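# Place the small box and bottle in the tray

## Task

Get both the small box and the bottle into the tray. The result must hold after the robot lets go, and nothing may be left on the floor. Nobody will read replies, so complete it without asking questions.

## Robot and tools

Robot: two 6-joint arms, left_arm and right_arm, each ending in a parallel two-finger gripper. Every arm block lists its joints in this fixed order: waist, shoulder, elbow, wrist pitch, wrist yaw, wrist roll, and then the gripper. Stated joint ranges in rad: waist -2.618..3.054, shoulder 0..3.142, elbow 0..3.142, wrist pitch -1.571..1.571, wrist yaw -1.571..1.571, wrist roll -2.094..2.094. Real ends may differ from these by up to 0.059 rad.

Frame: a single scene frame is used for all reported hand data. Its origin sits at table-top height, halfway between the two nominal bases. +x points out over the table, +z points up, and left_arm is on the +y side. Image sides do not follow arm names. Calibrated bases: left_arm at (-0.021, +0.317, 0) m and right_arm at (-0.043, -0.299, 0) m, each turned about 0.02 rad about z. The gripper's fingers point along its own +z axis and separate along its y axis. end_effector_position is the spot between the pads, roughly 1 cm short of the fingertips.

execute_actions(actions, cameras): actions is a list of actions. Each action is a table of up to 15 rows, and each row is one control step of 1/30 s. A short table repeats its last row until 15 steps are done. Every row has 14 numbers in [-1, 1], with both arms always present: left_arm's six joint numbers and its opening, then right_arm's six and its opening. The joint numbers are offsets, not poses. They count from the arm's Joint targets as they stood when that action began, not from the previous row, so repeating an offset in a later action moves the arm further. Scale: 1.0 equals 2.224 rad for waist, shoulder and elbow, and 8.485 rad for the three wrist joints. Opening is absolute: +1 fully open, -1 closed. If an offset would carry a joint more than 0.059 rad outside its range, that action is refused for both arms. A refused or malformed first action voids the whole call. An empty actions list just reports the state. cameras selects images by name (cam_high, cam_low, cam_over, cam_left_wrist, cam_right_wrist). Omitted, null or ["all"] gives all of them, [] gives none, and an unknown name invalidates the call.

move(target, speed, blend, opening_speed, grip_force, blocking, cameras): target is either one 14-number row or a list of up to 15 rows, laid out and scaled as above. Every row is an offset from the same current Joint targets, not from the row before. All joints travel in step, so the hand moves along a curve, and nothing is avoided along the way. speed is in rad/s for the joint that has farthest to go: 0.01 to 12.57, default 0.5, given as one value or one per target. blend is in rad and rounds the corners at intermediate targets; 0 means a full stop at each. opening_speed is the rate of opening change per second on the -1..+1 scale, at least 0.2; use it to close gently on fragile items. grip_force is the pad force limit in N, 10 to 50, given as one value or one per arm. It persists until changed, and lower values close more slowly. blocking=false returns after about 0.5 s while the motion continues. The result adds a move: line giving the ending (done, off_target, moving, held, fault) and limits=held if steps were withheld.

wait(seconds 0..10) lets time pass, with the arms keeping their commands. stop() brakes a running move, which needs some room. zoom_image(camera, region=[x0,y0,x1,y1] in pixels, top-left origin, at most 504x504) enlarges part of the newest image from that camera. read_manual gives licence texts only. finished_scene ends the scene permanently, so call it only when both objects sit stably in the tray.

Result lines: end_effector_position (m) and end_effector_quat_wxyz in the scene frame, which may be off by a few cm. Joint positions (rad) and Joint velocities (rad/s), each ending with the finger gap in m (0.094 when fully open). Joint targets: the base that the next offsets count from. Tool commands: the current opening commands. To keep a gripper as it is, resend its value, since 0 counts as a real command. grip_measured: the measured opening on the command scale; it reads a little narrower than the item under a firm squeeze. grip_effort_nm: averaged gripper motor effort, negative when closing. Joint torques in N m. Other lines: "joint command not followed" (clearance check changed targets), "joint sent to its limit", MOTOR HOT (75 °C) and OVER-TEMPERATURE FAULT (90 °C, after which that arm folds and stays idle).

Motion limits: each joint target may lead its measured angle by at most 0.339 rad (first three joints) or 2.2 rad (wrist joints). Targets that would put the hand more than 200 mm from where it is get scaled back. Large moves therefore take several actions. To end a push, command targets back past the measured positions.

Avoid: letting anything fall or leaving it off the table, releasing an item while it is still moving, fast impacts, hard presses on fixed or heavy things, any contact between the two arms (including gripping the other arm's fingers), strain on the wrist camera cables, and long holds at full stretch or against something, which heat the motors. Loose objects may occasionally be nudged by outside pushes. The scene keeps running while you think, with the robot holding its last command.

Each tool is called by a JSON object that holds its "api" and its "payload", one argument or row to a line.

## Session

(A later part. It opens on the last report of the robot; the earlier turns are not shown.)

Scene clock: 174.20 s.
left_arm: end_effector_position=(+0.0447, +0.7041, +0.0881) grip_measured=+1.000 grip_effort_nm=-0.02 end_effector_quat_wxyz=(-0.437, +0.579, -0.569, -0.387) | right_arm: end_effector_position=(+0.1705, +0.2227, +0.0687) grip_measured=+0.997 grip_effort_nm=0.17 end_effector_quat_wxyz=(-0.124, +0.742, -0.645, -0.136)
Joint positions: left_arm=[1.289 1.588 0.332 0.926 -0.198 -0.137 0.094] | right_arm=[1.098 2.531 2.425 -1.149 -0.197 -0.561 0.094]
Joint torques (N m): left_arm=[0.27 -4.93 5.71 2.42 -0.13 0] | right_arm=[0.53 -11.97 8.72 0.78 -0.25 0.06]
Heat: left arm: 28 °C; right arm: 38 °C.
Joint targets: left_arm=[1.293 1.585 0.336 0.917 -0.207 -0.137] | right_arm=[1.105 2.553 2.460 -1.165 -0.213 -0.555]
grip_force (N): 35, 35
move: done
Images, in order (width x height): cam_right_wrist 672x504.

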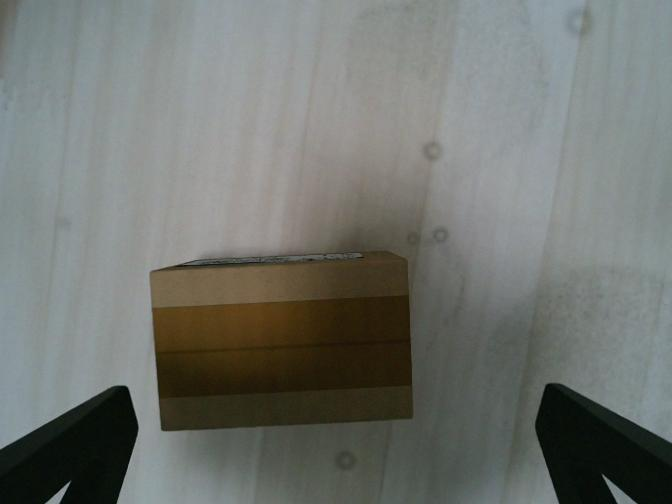

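{"api": "move", "payload": {
  "target": [
    [0,0,0,0,0,0,1,0.0126,0,0,0,0,0,1],
    [0,0,0,0,0,0,1,0.0126,-0.0022,-0.0944,0.0224,0,0,1]
  ],
  "speed": [0.15,0.2],
  "cameras": ["cam_right_wrist","cam_low","cam_high"]
}}

{"api": "zoom_image", "payload": {
  "camera": "cam_low",
  "region": [170, 210, 310, 320]
}}

Scene clock: 184.23 s.
left_arm: end_effector_position=(+0.0447, +0.7041, +0.0881) grip_measured=+1.000 grip_effort_nm=-0.02 end_effector_quat_wxyz=(-0.437, +0.579, -0.569, -0.387) | right_arm: end_effector_position=(+0.1534, +0.2314, +0.0293) grip_measured=+0.997 grip_effort_nm=0.16 end_effector_quat_wxyz=(-0.120, +0.752, -0.633, -0.139)
Joint positions: left_arm=[1.289 1.588 0.332 0.926 -0.198 -0.137 0.094] | right_arm=[1.132 2.531 2.269 -0.994 -0.199 -0.561 0.094]
Joint torques (N m): left_arm=[0.27 -4.92 5.7 2.42 -0.13 0] | right_arm=[0.12 -12.52 4.59 1.16 -0.22 0.05]
Heat: left arm: 28 °C; right arm: 38 °C.
Joint targets: left_arm=[1.293 1.585 0.336 0.917 -0.207 -0.137] | right_arm=[1.134 2.548 2.250 -0.975 -0.213 -0.555]
grip_force (N): 35, 35
move: done
Images, in order (width x height): cam_high 672x504, cam_low 672x504, cam_right_wrist 672x504.

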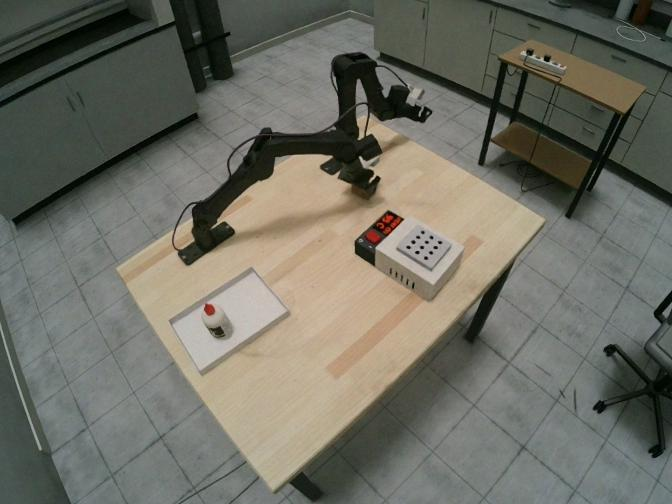

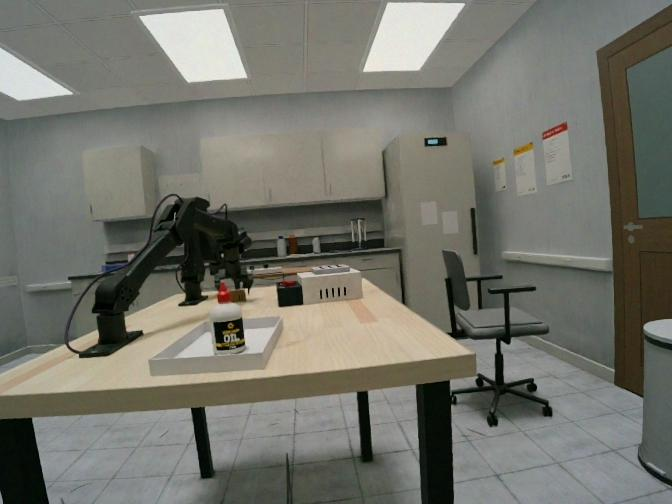

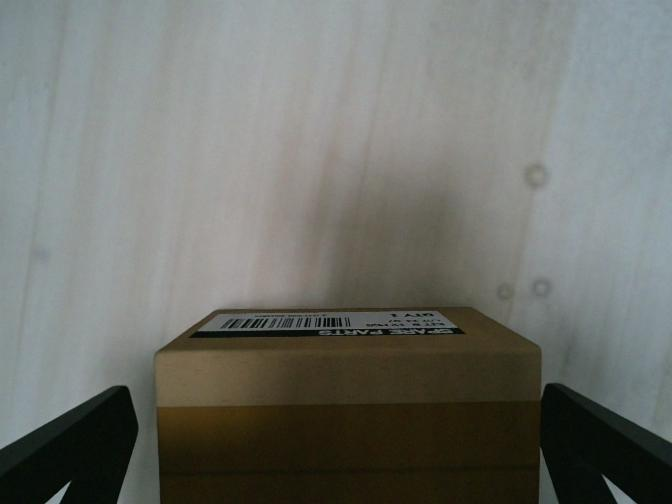

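Scaled by 3.600 from the camera's 672x504 image, which has a finer 960x720 frame.

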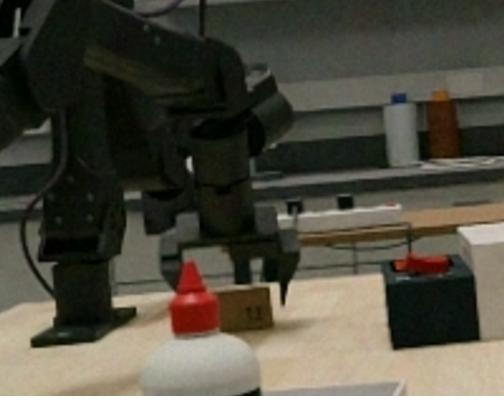

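{"api": "move", "payload": {
  "target": [0,0,0,0,0,0,1,0,0,0,0,0,0,0.35],
  "grip_force": 22,
  "opening_speed": 0.4,
  "cameras": ["cam_right_wrist"]
}}

Scene clock: 189.40 s.
left_arm: end_effector_position=(+0.0447, +0.7041, +0.0881) grip_measured=+1.000 grip_effort_nm=-0.02 end_effector_quat_wxyz=(-0.437, +0.579, -0.569, -0.387) | right_arm: end_effector_position=(+0.1535, +0.2317, +0.0294) grip_measured=+0.494 grip_effort_nm=-0.49 end_effector_quat_wxyz=(-0.121, +0.752, -0.633, -0.139)
Joint positions: left_arm=[1.289 1.588 0.332 0.926 -0.198 -0.137 0.094] | right_arm=[1.132 2.531 2.269 -0.993 -0.199 -0.561 0.07]
Joint torques (N m): left_arm=[0.28 -4.92 5.7 2.42 -0.13 0] | right_arm=[0.1 -12.51 4.67 1.17 -0.23 0.05]
Heat: left arm: 28 °C; right arm: 37 °C.
Joint targets: left_arm=[1.293 1.585 0.336 0.917 -0.207 -0.137] | right_arm=[1.134 2.548 2.250 -0.975 -0.213 -0.555]
grip_force (N): 22, 22
move: done
Images, in order (width x height): cam_right_wrist 672x504.

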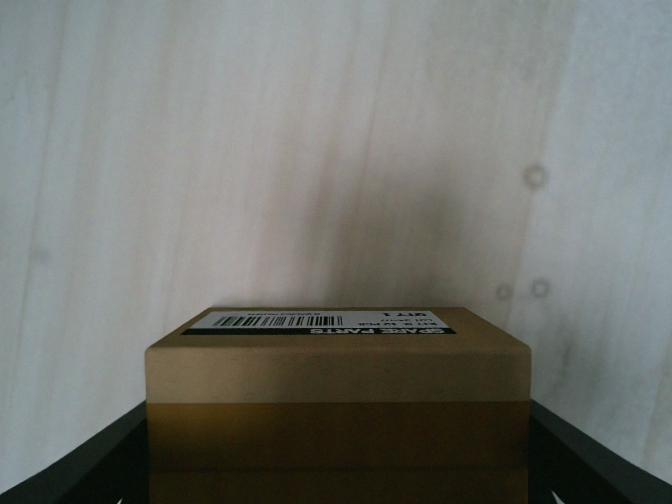

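{"api": "move", "payload": {
  "target": [
    [0,0,0,0,0,0,1,0,-0.3633,-0.2806,-0.0194,0,0,0.35],
    [0,0,0,0,0,0,1,-0.5319,-0.5234,-0.5229,0.0086,0.0251,0.0654,0.35]
  ],
  "speed": [0.4,0.7],
  "blend": [0.1,0]
}}

{"api": "zoom_image", "payload": {
  "camera": "cam_low",
  "region": [130, 190, 310, 390]
}}

Scene clock: 205.83 s.
left_arm: end_effector_position=(+0.0447, +0.7041, +0.0881) grip_measured=+1.000 grip_effort_nm=-0.02 end_effector_quat_wxyz=(-0.437, +0.579, -0.569, -0.387) | right_arm: end_effector_position=(+0.2695, -0.3063, +0.1274) grip_measured=+0.494 grip_effort_nm=-0.50 end_effector_quat_wxyz=(+0.171, +0.009, +0.985, -0.002)
Joint positions: left_arm=[1.289 1.588 0.332 0.926 -0.198 -0.137 0.094] | right_arm=[-0.047 1.408 1.106 -0.926 -0.003 -0.01 0.07]
Joint torques (N m): left_arm=[0.28 -4.92 5.7 2.43 -0.12 0] | right_arm=[-0.24 -7.1 4.71 1.34 0.03 0.09]
Heat: left arm: 28 °C; right arm: 36 °C.
Joint targets: left_arm=[1.293 1.585 0.336 0.917 -0.207 -0.137] | right_arm=[-0.050 1.384 1.087 -0.902 0.000 0.000]
grip_force (N): 22, 22
move: done

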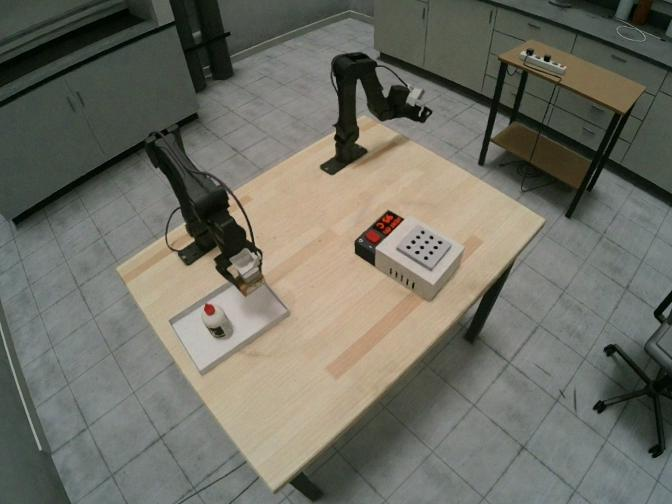

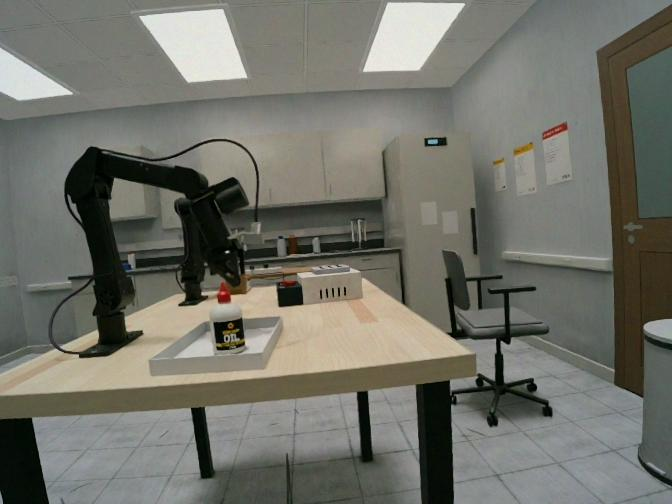

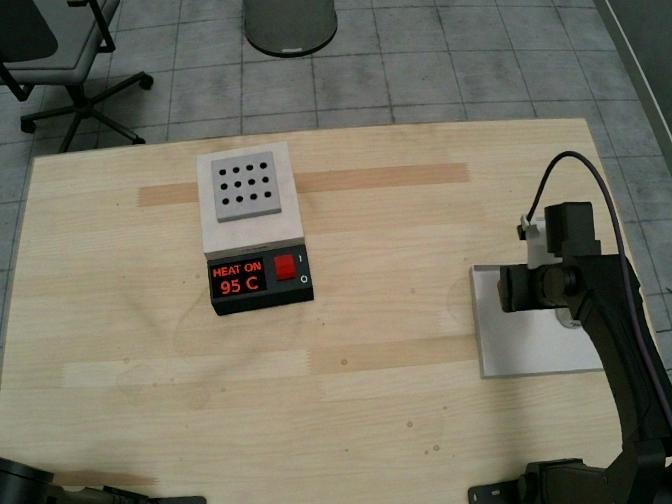

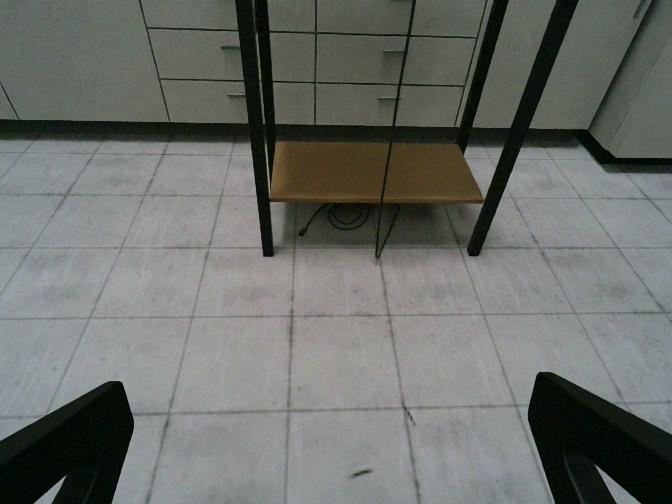

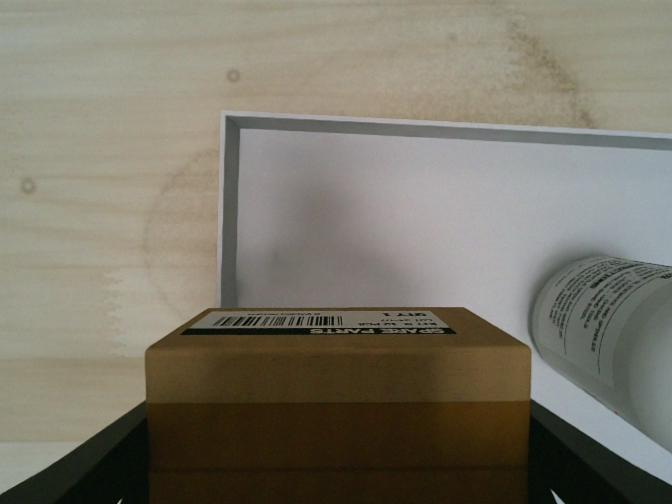

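Scaled by 2.520 from the camera's 672x504 image, which has a finer 960x720 frame.

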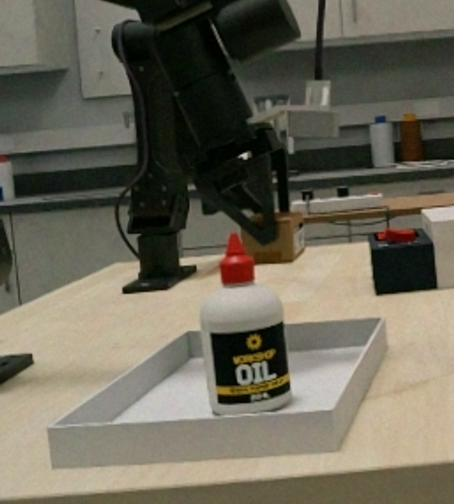

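{"api": "move", "payload": {
  "target": [
    [0,0,0,0,0,0,1,-0.0189,0,0,0,0,0,0.35],
    [0,0,0,0,0,0,1,-0.0189,0.0409,-0.147,0.0512,0,0,0.35]
  ],
  "speed": [0.2,0.25],
  "blend": [0.02,0],
  "cameras": ["cam_right_wrist","cam_low","cam_high"]
}}

{"api": "zoom_image", "payload": {
  "camera": "cam_low",
  "region": [130, 190, 310, 390]
}}

Scene clock: 216.67 s.
left_arm: end_effector_position=(+0.0447, +0.7041, +0.0881) grip_measured=+1.000 grip_effort_nm=-0.02 end_effector_quat_wxyz=(-0.437, +0.579, -0.569, -0.387) | right_arm: end_effector_position=(+0.2695, -0.3191, +0.0389) grip_measured=+0.494 grip_effort_nm=-0.50 end_effector_quat_wxyz=(+0.191, +0.029, +0.981, -0.006)
Joint positions: left_arm=[1.289 1.588 0.332 0.926 -0.198 -0.137 0.094] | right_arm=[-0.087 1.468 0.776 -0.496 -0.002 -0.009 0.07]
Joint torques (N m): left_arm=[0.28 -4.92 5.7 2.43 -0.13 0] | right_arm=[-0.38 -4.53 4.49 1.4 0.01 0.08]
Heat: left arm: 28 °C; right arm: 36 °C.
Joint targets: left_arm=[1.293 1.585 0.336 0.917 -0.207 -0.137] | right_arm=[-0.092 1.475 0.760 -0.468 0.000 0.000]
grip_force (N): 22, 22
move: done
Images, in order (width x height): cam_high 672x504, cam_low 672x504, cam_right_wrist 672x504.

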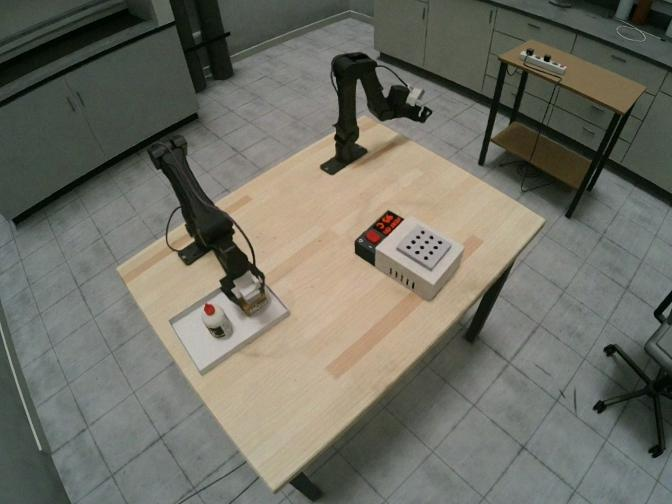

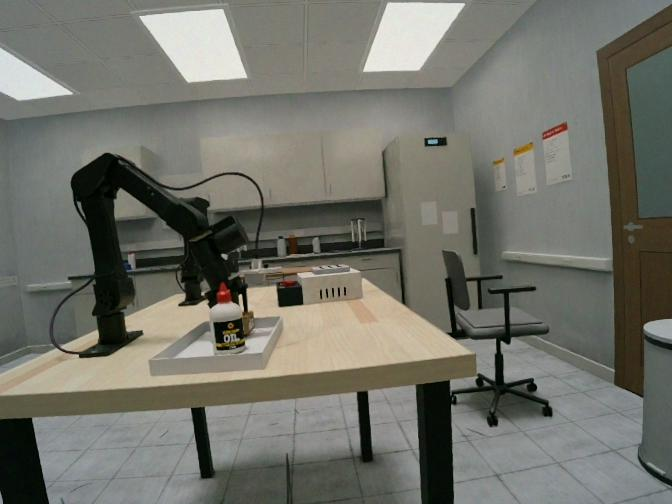

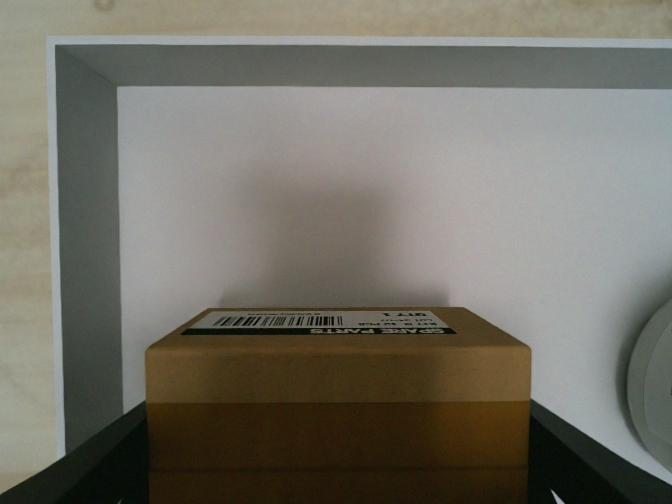

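Scaled by 2.520 from the camera's 672x504 image, which has a finer 960x720 frame.

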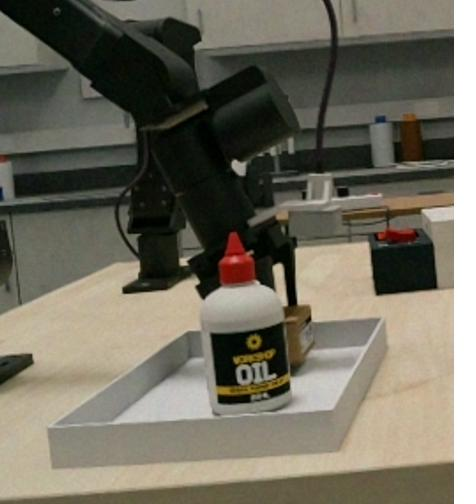

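{"api": "move", "payload": {
  "target": [
    [0,0,0,0,0,0,1,0,0.0076,0,0,0,0,0.35],
    [0,0,0,0,0,0,1,0,0.0076,0,0,0,0,0.8],
    [0,0,0,0,0,0,1,0,-0.0409,0.147,-0.0512,0,0,0.8]
  ],
  "speed": [0.1,0.2,0.35],
  "opening_speed": 0.5
}}

{"api": "zoom_image", "payload": {
  "camera": "cam_over",
  "region": [180, 130, 350, 330]
}}

{"api": "zoom_image", "payload": {
  "camera": "cam_low",
  "region": [250, 250, 390, 320]
}}

Scene clock: 223.97 s.
left_arm: end_effector_position=(+0.0447, +0.7041, +0.0881) grip_measured=+1.000 grip_effort_nm=-0.02 end_effector_quat_wxyz=(-0.437, +0.579, -0.569, -0.387) | right_arm: end_effector_position=(+0.2657, -0.3189, +0.1164) grip_measured=+0.797 grip_effort_nm=0.17 end_effector_quat_wxyz=(+0.169, +0.029, +0.985, -0.006)
Joint positions: left_arm=[1.289 1.588 0.332 0.926 -0.198 -0.137 0.094] | right_arm=[-0.087 1.401 1.057 -0.887 -0.001 -0.008 0.084]
Joint torques (N m): left_arm=[0.28 -4.9 5.7 2.43 -0.13 0] | right_arm=[-0.4 -6.45 8.51 0.85 0 0.08]
Heat: left arm: 29 °C; right arm: 36 °C.
Joint targets: left_arm=[1.293 1.585 0.336 0.917 -0.207 -0.137] | right_arm=[-0.092 1.384 1.087 -0.902 0.000 0.000]
grip_force (N): 22, 22
move: done

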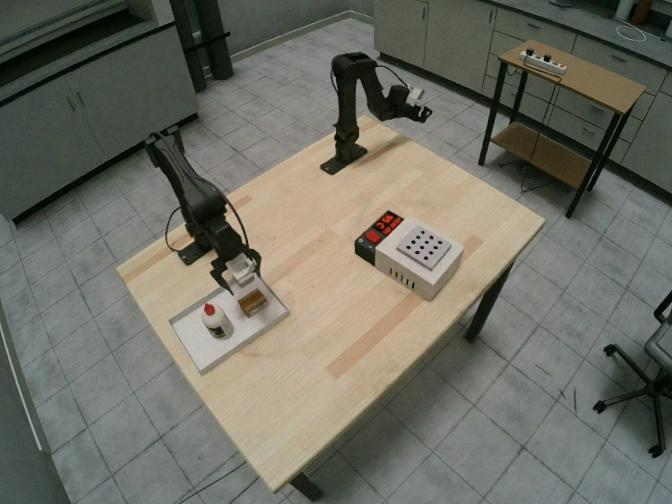

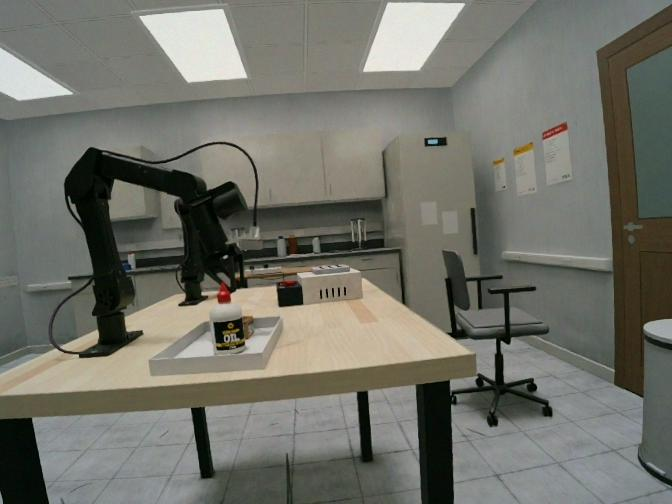

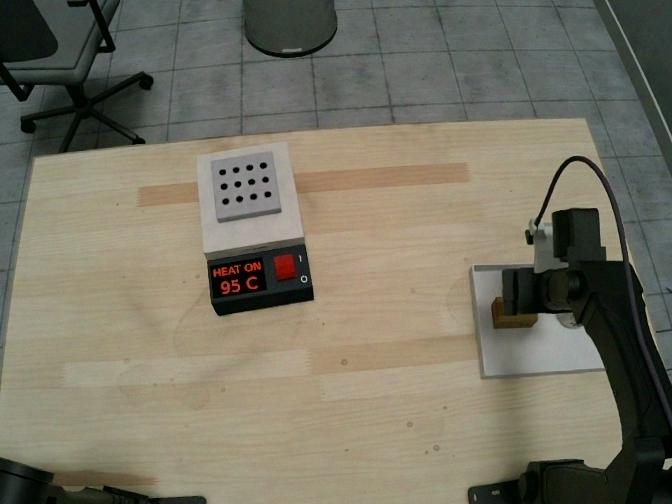

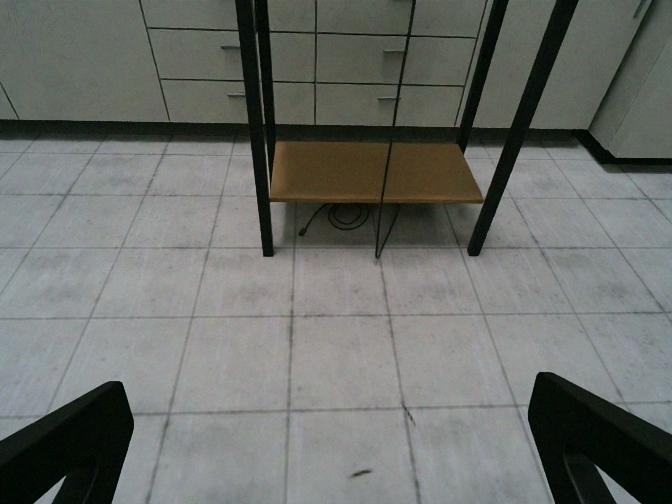

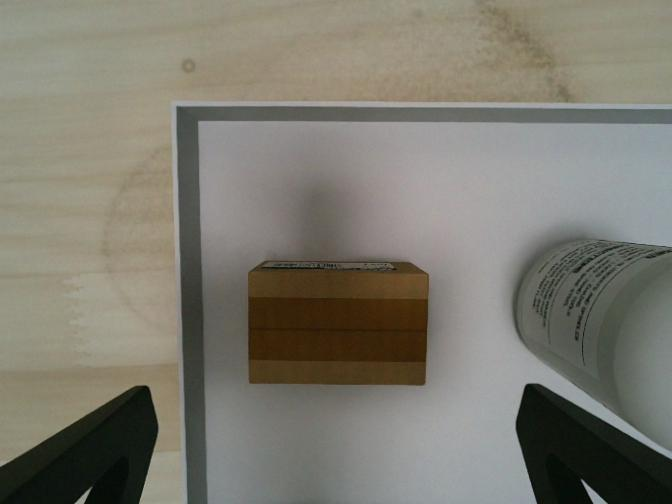

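Scaled by 2.520 from the camera's 672x504 image, which has a finer 960x720 frame.

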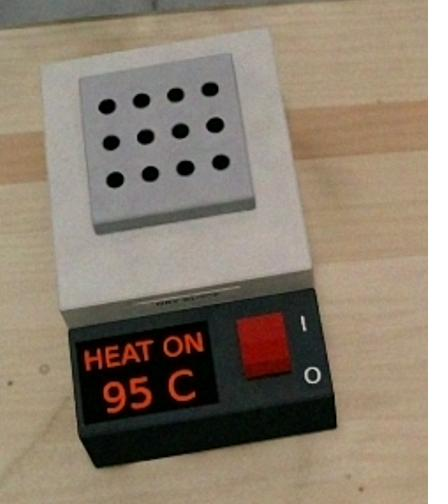

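Scaled by 3.600 from the camera's 672x504 image, which has a finer 960x720 frame.

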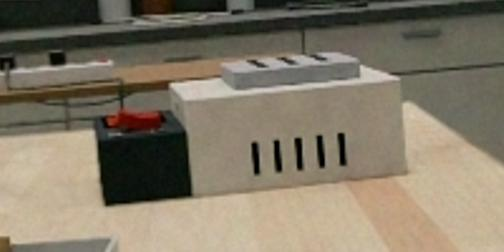

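{"api": "move", "payload": {
  "target": [
    [-0.2,0.0697,0.5998,-0.253,0.0244,0.0161,-1,0,0,0,0,0,0,0.8],
    [-0.8462,0.0697,0.5998,-0.253,0.0244,0.0161,-1,0,0,0,0,0,0,0.8]
  ],
  "speed": 1.2,
  "blend": [0.15,0]
}}

{"api": "zoom_image", "payload": {
  "camera": "cam_low",
  "region": [220, 210, 390, 330]
}}

Scene clock: 238.63 s.
left_arm: end_effector_position=(+0.2957, +0.1122, +0.1773) grip_measured=-0.958 grip_effort_nm=-0.52 end_effector_quat_wxyz=(+0.130, +0.278, +0.951, -0.042) | right_arm: end_effector_position=(+0.2656, -0.3189, +0.1163) grip_measured=+0.797 grip_effort_nm=0.17 end_effector_quat_wxyz=(+0.169, +0.029, +0.985, -0.006)
Joint positions: left_arm=[-0.593 1.723 1.638 -1.212 0.006 -0.005 0.002] | right_arm=[-0.087 1.401 1.057 -0.887 -0.001 -0.008 0.084]
Joint torques (N m): left_arm=[0.35 -6.17 9.62 0.96 -0.06 0.04] | right_arm=[-0.4 -6.46 8.5 0.85 0 0.07]
Heat: left arm: 28 °C; right arm: 36 °C.
Joint targets: left_arm=[-0.589 1.739 1.670 -1.230 0.000 0.000] | right_arm=[-0.092 1.384 1.087 -0.902 0.000 0.000]
grip_force (N): 22, 22
move: done

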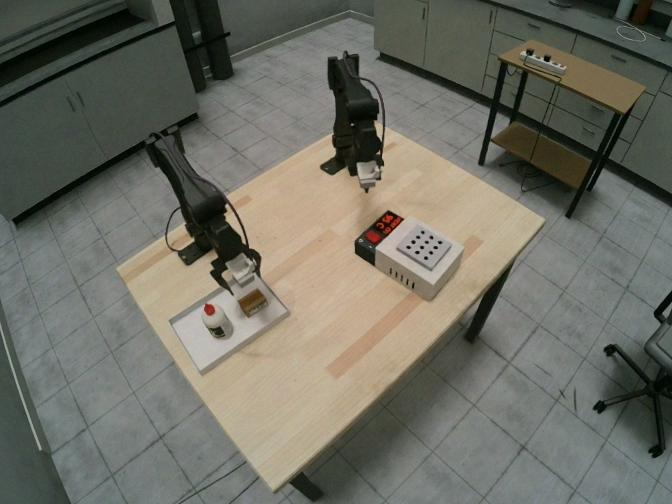

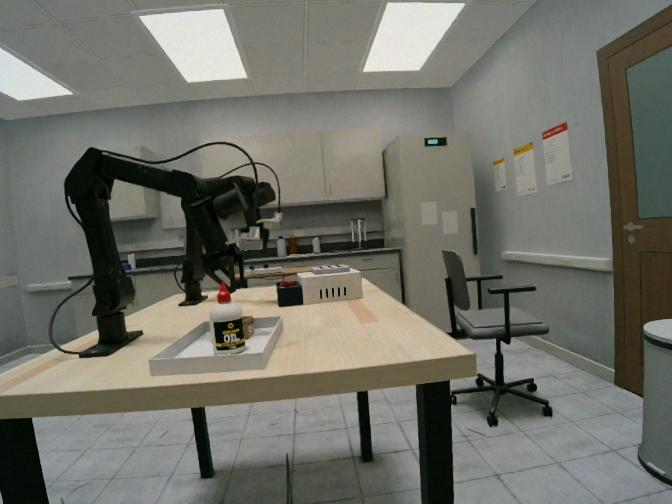

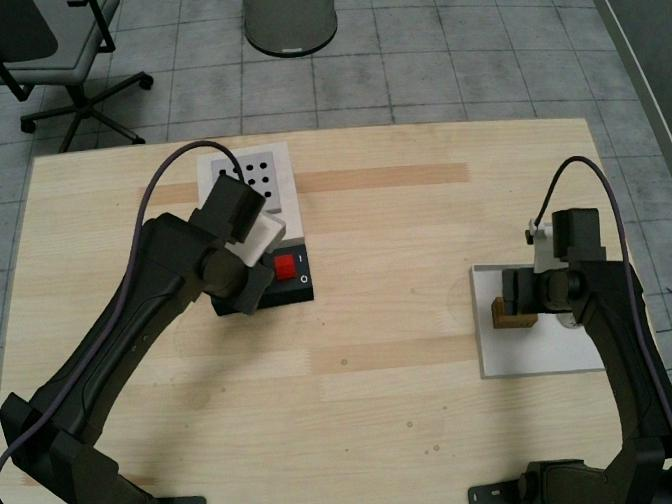

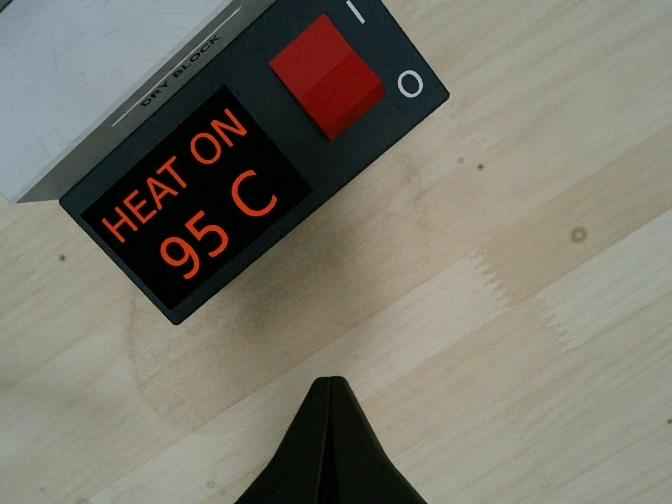

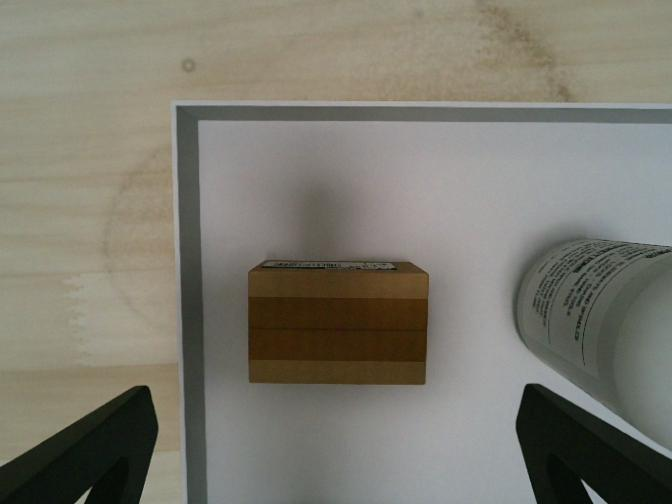

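Scaled by 2.965 from the camera's 672x504 image, which has a finer 960x720 frame.

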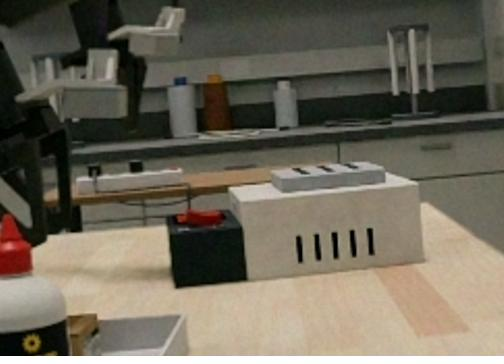

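{"api": "move", "payload": {
  "target": [-0.0063,0.2235,0.2068,-0.01355,0,0.1025,-1,0,0,0,0,0,0,0.8],
  "speed": 0.5
}}

{"api": "zoom_image", "payload": {
  "camera": "cam_low",
  "region": [240, 230, 370, 320]
}}

{"api": "zoom_image", "payload": {
  "camera": "cam_high",
  "region": [330, 150, 470, 300]
}}

Scene clock: 254.37 s.
left_arm: end_effector_position=(+0.3644, +0.0666, +0.1132) grip_measured=-0.958 grip_effort_nm=-0.53 end_effector_quat_wxyz=(+0.064, +0.657, +0.751, +0.008) | right_arm: end_effector_position=(+0.2656, -0.3189, +0.1163) grip_measured=+0.797 grip_effort_nm=0.17 end_effector_quat_wxyz=(+0.169, +0.029, +0.985, -0.006)
Joint positions: left_arm=[-0.597 2.208 2.091 -1.325 0.002 0.862 0.002] | right_arm=[-0.087 1.401 1.057 -0.887 -0.001 -0.008 0.084]
Joint torques (N m): left_arm=[-0.54 -9.35 10.03 0.6 -0.02 0.07] | right_arm=[-0.43 -6.46 8.47 0.85 0.01 0.1]
Heat: left arm: 27 °C; right arm: 37 °C.
Joint targets: left_arm=[-0.603 2.237 2.130 -1.345 0.000 0.870] | right_arm=[-0.092 1.384 1.087 -0.902 0.000 0.000]
grip_force (N): 22, 22
move: off_target (left_arm); left_arm: the elbow is farthest, 0.039 rad from its target

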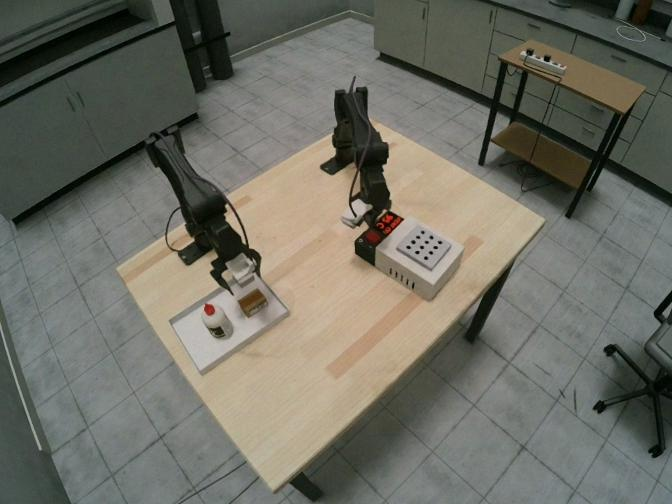

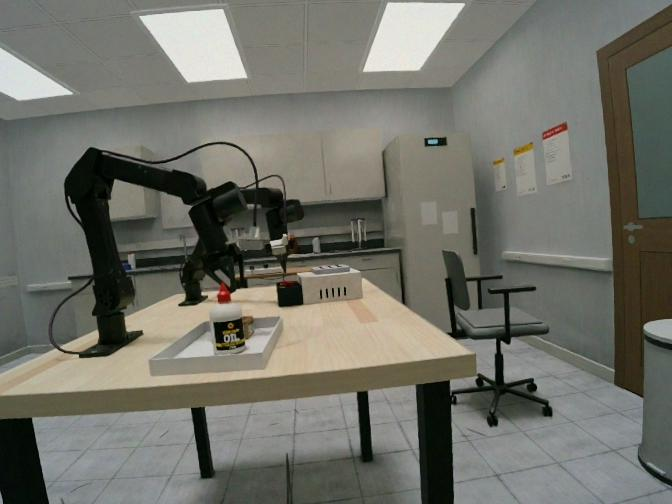

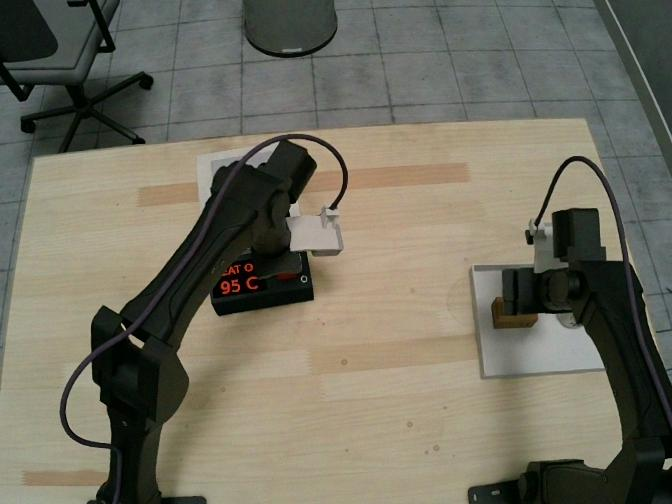

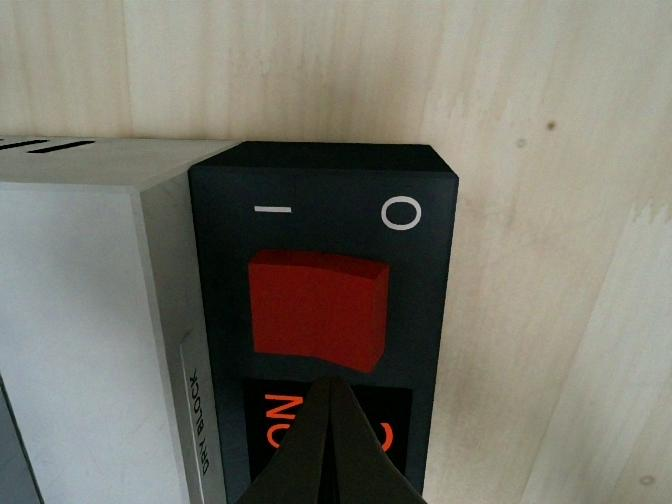

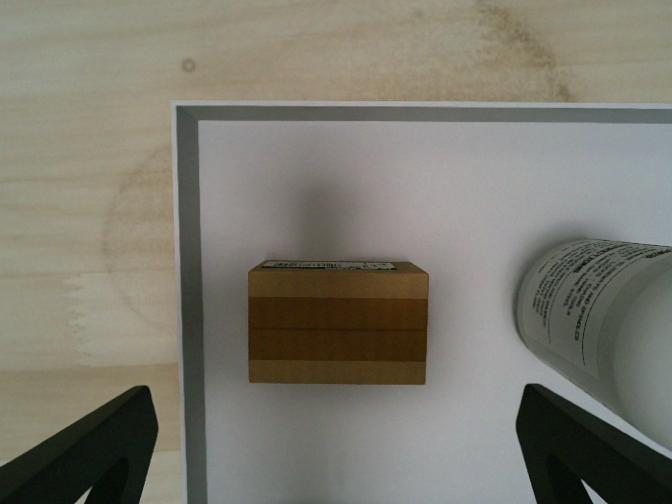

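Scaled by 3.877 from the camera's 672x504 image, which has a finer 960x720 frame.

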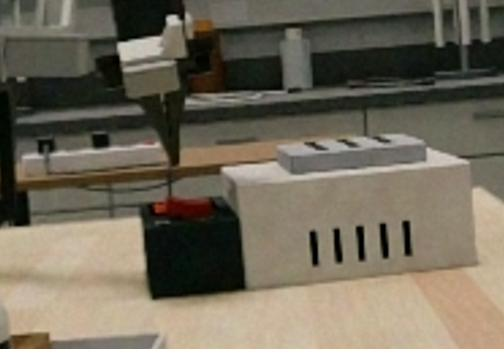

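Scaled by 3.360 from the camera's 672x504 image, which has a finer 960x720 frame.

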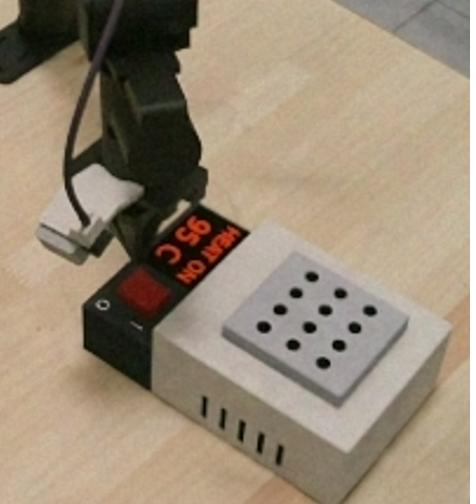

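{"api": "move", "payload": {
  "target": [-0.0085,-0.0031,-0.0764,0.017,0,0,-1,0,0,0,0,0,0,0.8],
  "speed": 0.12,
  "cameras": ["cam_left_wrist","cam_low","cam_high"]
}}

{"api": "zoom_image", "payload": {
  "camera": "cam_low",
  "region": [240, 230, 370, 320]
}}

Scene clock: 267.03 s.
left_arm: end_effector_position=(+0.3629, +0.0579, +0.0868) grip_measured=-0.958 grip_effort_nm=-0.53 end_effector_quat_wxyz=(+0.067, +0.664, +0.744, +0.009) | right_arm: end_effector_position=(+0.2656, -0.3189, +0.1163) grip_measured=+0.797 grip_effort_nm=0.17 end_effector_quat_wxyz=(+0.169, +0.029, +0.985, -0.006)
Joint positions: left_arm=[-0.615 2.208 1.985 -1.212 0 0.862 0.002] | right_arm=[-0.087 1.401 1.057 -0.887 -0.001 -0.008 0.084]
Joint torques (N m): left_arm=[-0.61 -9.92 4.78 0.97 0 0.07] | right_arm=[-0.35 -6.49 8.51 0.85 0.02 0.09]
Heat: left arm: 27 °C; right arm: 37 °C.
Joint targets: left_arm=[-0.622 2.230 1.960 -1.201 0.000 0.870] | right_arm=[-0.092 1.384 1.087 -0.902 0.000 0.000]
grip_force (N): 22, 22
move: done
Images, in order (width x height): cam_high 672x504, cam_low 672x504, cam_left_wrist 672x504.

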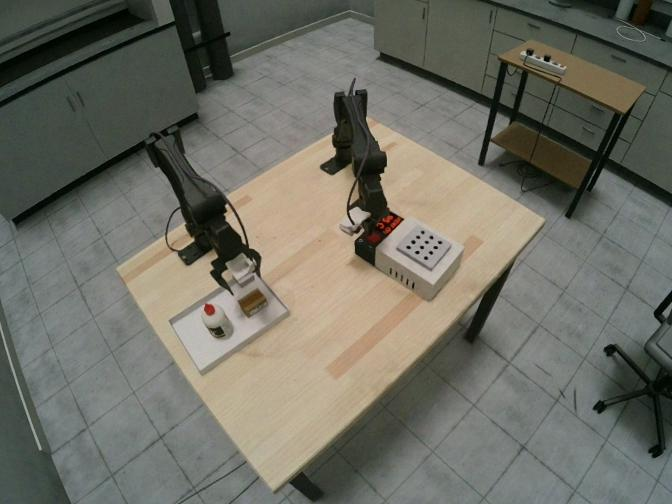

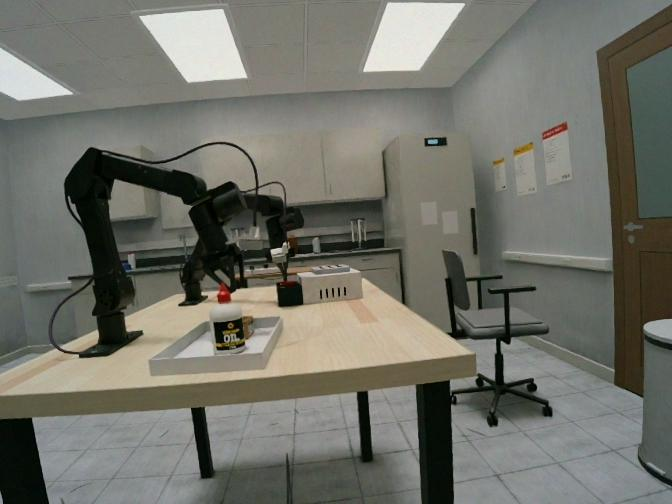

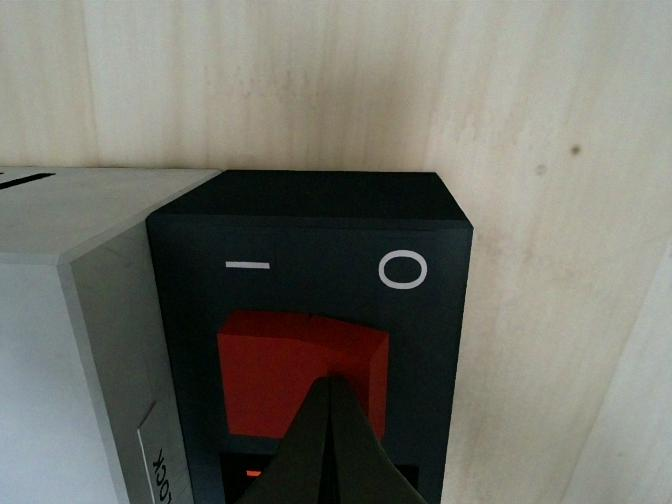

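Scaled by 3.877 from the camera's 672x504 image, which has a finer 960x720 frame.

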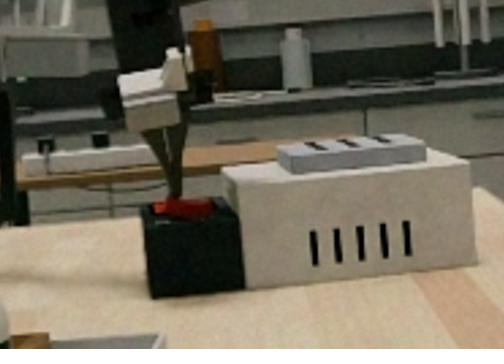

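{"api": "move", "payload": {
  "target": [-0.0036,0,-0.0112,0.0014,0,0,-1,0,0,0,0,0,0,0.8],
  "speed": 0.06,
  "cameras": ["cam_left_wrist","cam_over"]
}}

Scene clock: 271.83 s.
left_arm: end_effector_position=(+0.3674, +0.0555, +0.0841) grip_measured=-0.958 grip_effort_nm=-0.53 end_effector_quat_wxyz=(+0.076, +0.665, +0.743, +0.016) | right_arm: end_effector_position=(+0.2656, -0.3189, +0.1163) grip_measured=+0.797 grip_effort_nm=0.17 end_effector_quat_wxyz=(+0.169, +0.029, +0.985, -0.006)
Joint positions: left_arm=[-0.619 2.208 1.971 -1.178 -0.013 0.863 0.002] | right_arm=[-0.087 1.401 1.057 -0.887 -0.001 -0.008 0.084]
Joint torques (N m): left_arm=[-0.94 -9.96 3.9 0.76 0.11 0.06] | right_arm=[-0.39 -6.48 8.5 0.85 0.01 0.09]
Heat: left arm: 28 °C; right arm: 37 °C.
Joint targets: left_arm=[-0.630 2.230 1.935 -1.189 0.000 0.870] | right_arm=[-0.092 1.384 1.087 -0.902 0.000 0.000]
grip_force (N): 22, 22
move: off_target (left_arm); left_arm: the elbow is farthest, 0.036 rad from its target
Images, in order (width x height): cam_over 672x504, cam_left_wrist 672x504.

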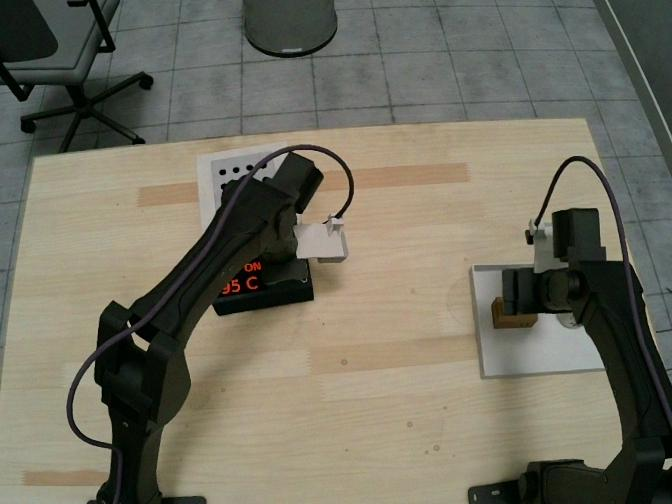

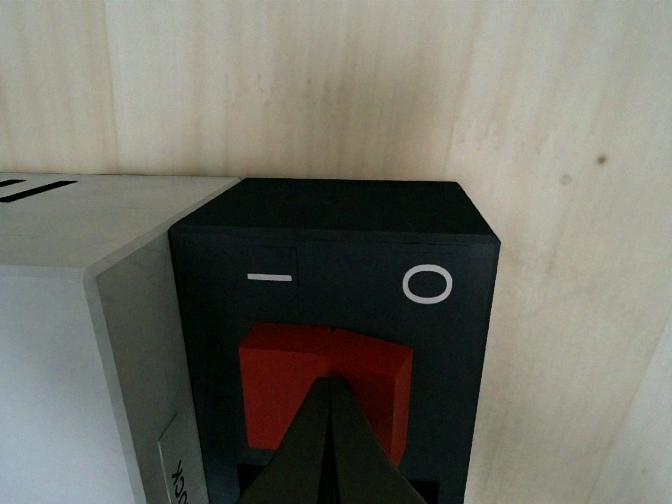

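{"api": "move", "payload": {
  "target": [-0.0027,-0.0018,0.054,-0.0113,0,0,-1,0,0,0,0,0,0,0.8],
  "speed": 0.12,
  "cameras": ["cam_left_wrist"]
}}

Scene clock: 284.07 s.
left_arm: end_effector_position=(+0.3563, +0.0556, +0.0956) grip_measured=-0.958 grip_effort_nm=-0.53 end_effector_quat_wxyz=(+0.059, +0.671, +0.739, +0.012) | right_arm: end_effector_position=(+0.2656, -0.3189, +0.1163) grip_measured=+0.797 grip_effort_nm=0.17 end_effector_quat_wxyz=(+0.169, +0.029, +0.985, -0.006)
Joint positions: left_arm=[-0.631 2.208 2.022 -1.264 -0.009 0.863 0.002] | right_arm=[-0.087 1.401 1.057 -0.887 -0.001 -0.008 0.084]
Joint torques (N m): left_arm=[-0.44 -10.17 9.58 0.58 0.08 0.07] | right_arm=[-0.4 -6.49 8.51 0.85 0.01 0.08]
Heat: left arm: 29 °C; right arm: 37 °C.
Joint targets: left_arm=[-0.636 2.226 2.055 -1.285 0.000 0.870] | right_arm=[-0.092 1.384 1.087 -0.902 0.000 0.000]
grip_force (N): 22, 22
move: done
Images, in order (width x height): cam_left_wrist 672x504.

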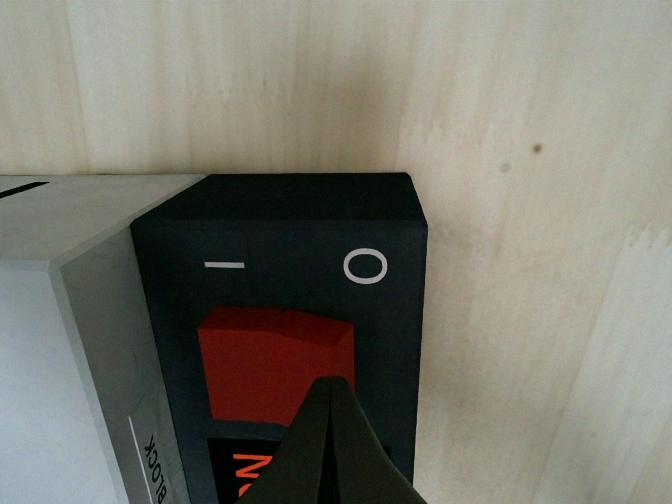

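{"api": "move", "payload": {
  "target": [0,0,-0.0585,0.0125,0,0,-1,0,0,0,0,0,0,0.8],
  "speed": 0.1,
  "cameras": ["cam_left_wrist","cam_over"]
}}

Scene clock: 289.27 s.
left_arm: end_effector_position=(+0.3517, +0.0549, +0.0803) grip_measured=-0.958 grip_effort_nm=-0.53 end_effector_quat_wxyz=(+0.052, +0.672, +0.738, +0.006) | right_arm: end_effector_position=(+0.2656, -0.3189, +0.1163) grip_measured=+0.797 grip_effort_nm=0.17 end_effector_quat_wxyz=(+0.169, +0.029, +0.985, -0.006)
Joint positions: left_arm=[-0.634 2.208 1.963 -1.22 0.002 0.863 0.002] | right_arm=[-0.087 1.401 1.057 -0.887 -0.001 -0.008 0.084]
Joint torques (N m): left_arm=[-0.2 -10.22 3.63 1.29 -0.01 0.07] | right_arm=[-0.38 -6.45 8.55 0.86 0.01 0.07]
Heat: left arm: 29 °C; right arm: 37 °C.
Joint targets: left_arm=[-0.636 2.226 1.925 -1.179 0.000 0.870] | right_arm=[-0.092 1.384 1.087 -0.902 0.000 0.000]
grip_force (N): 22, 22
move: off_target (left_arm); left_arm: the wrist pitch is farthest, 0.041 rad from its target
Images, in order (width x height): cam_over 672x504, cam_left_wrist 672x504.

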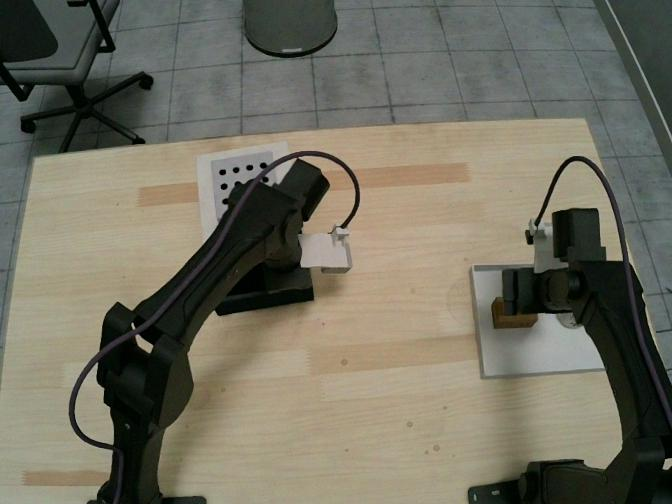

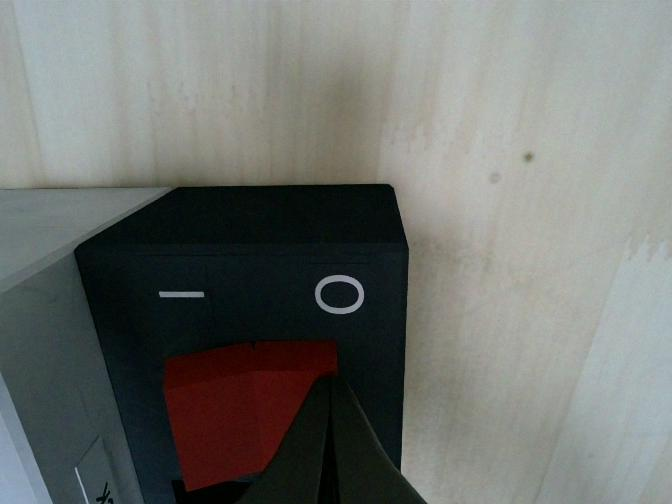

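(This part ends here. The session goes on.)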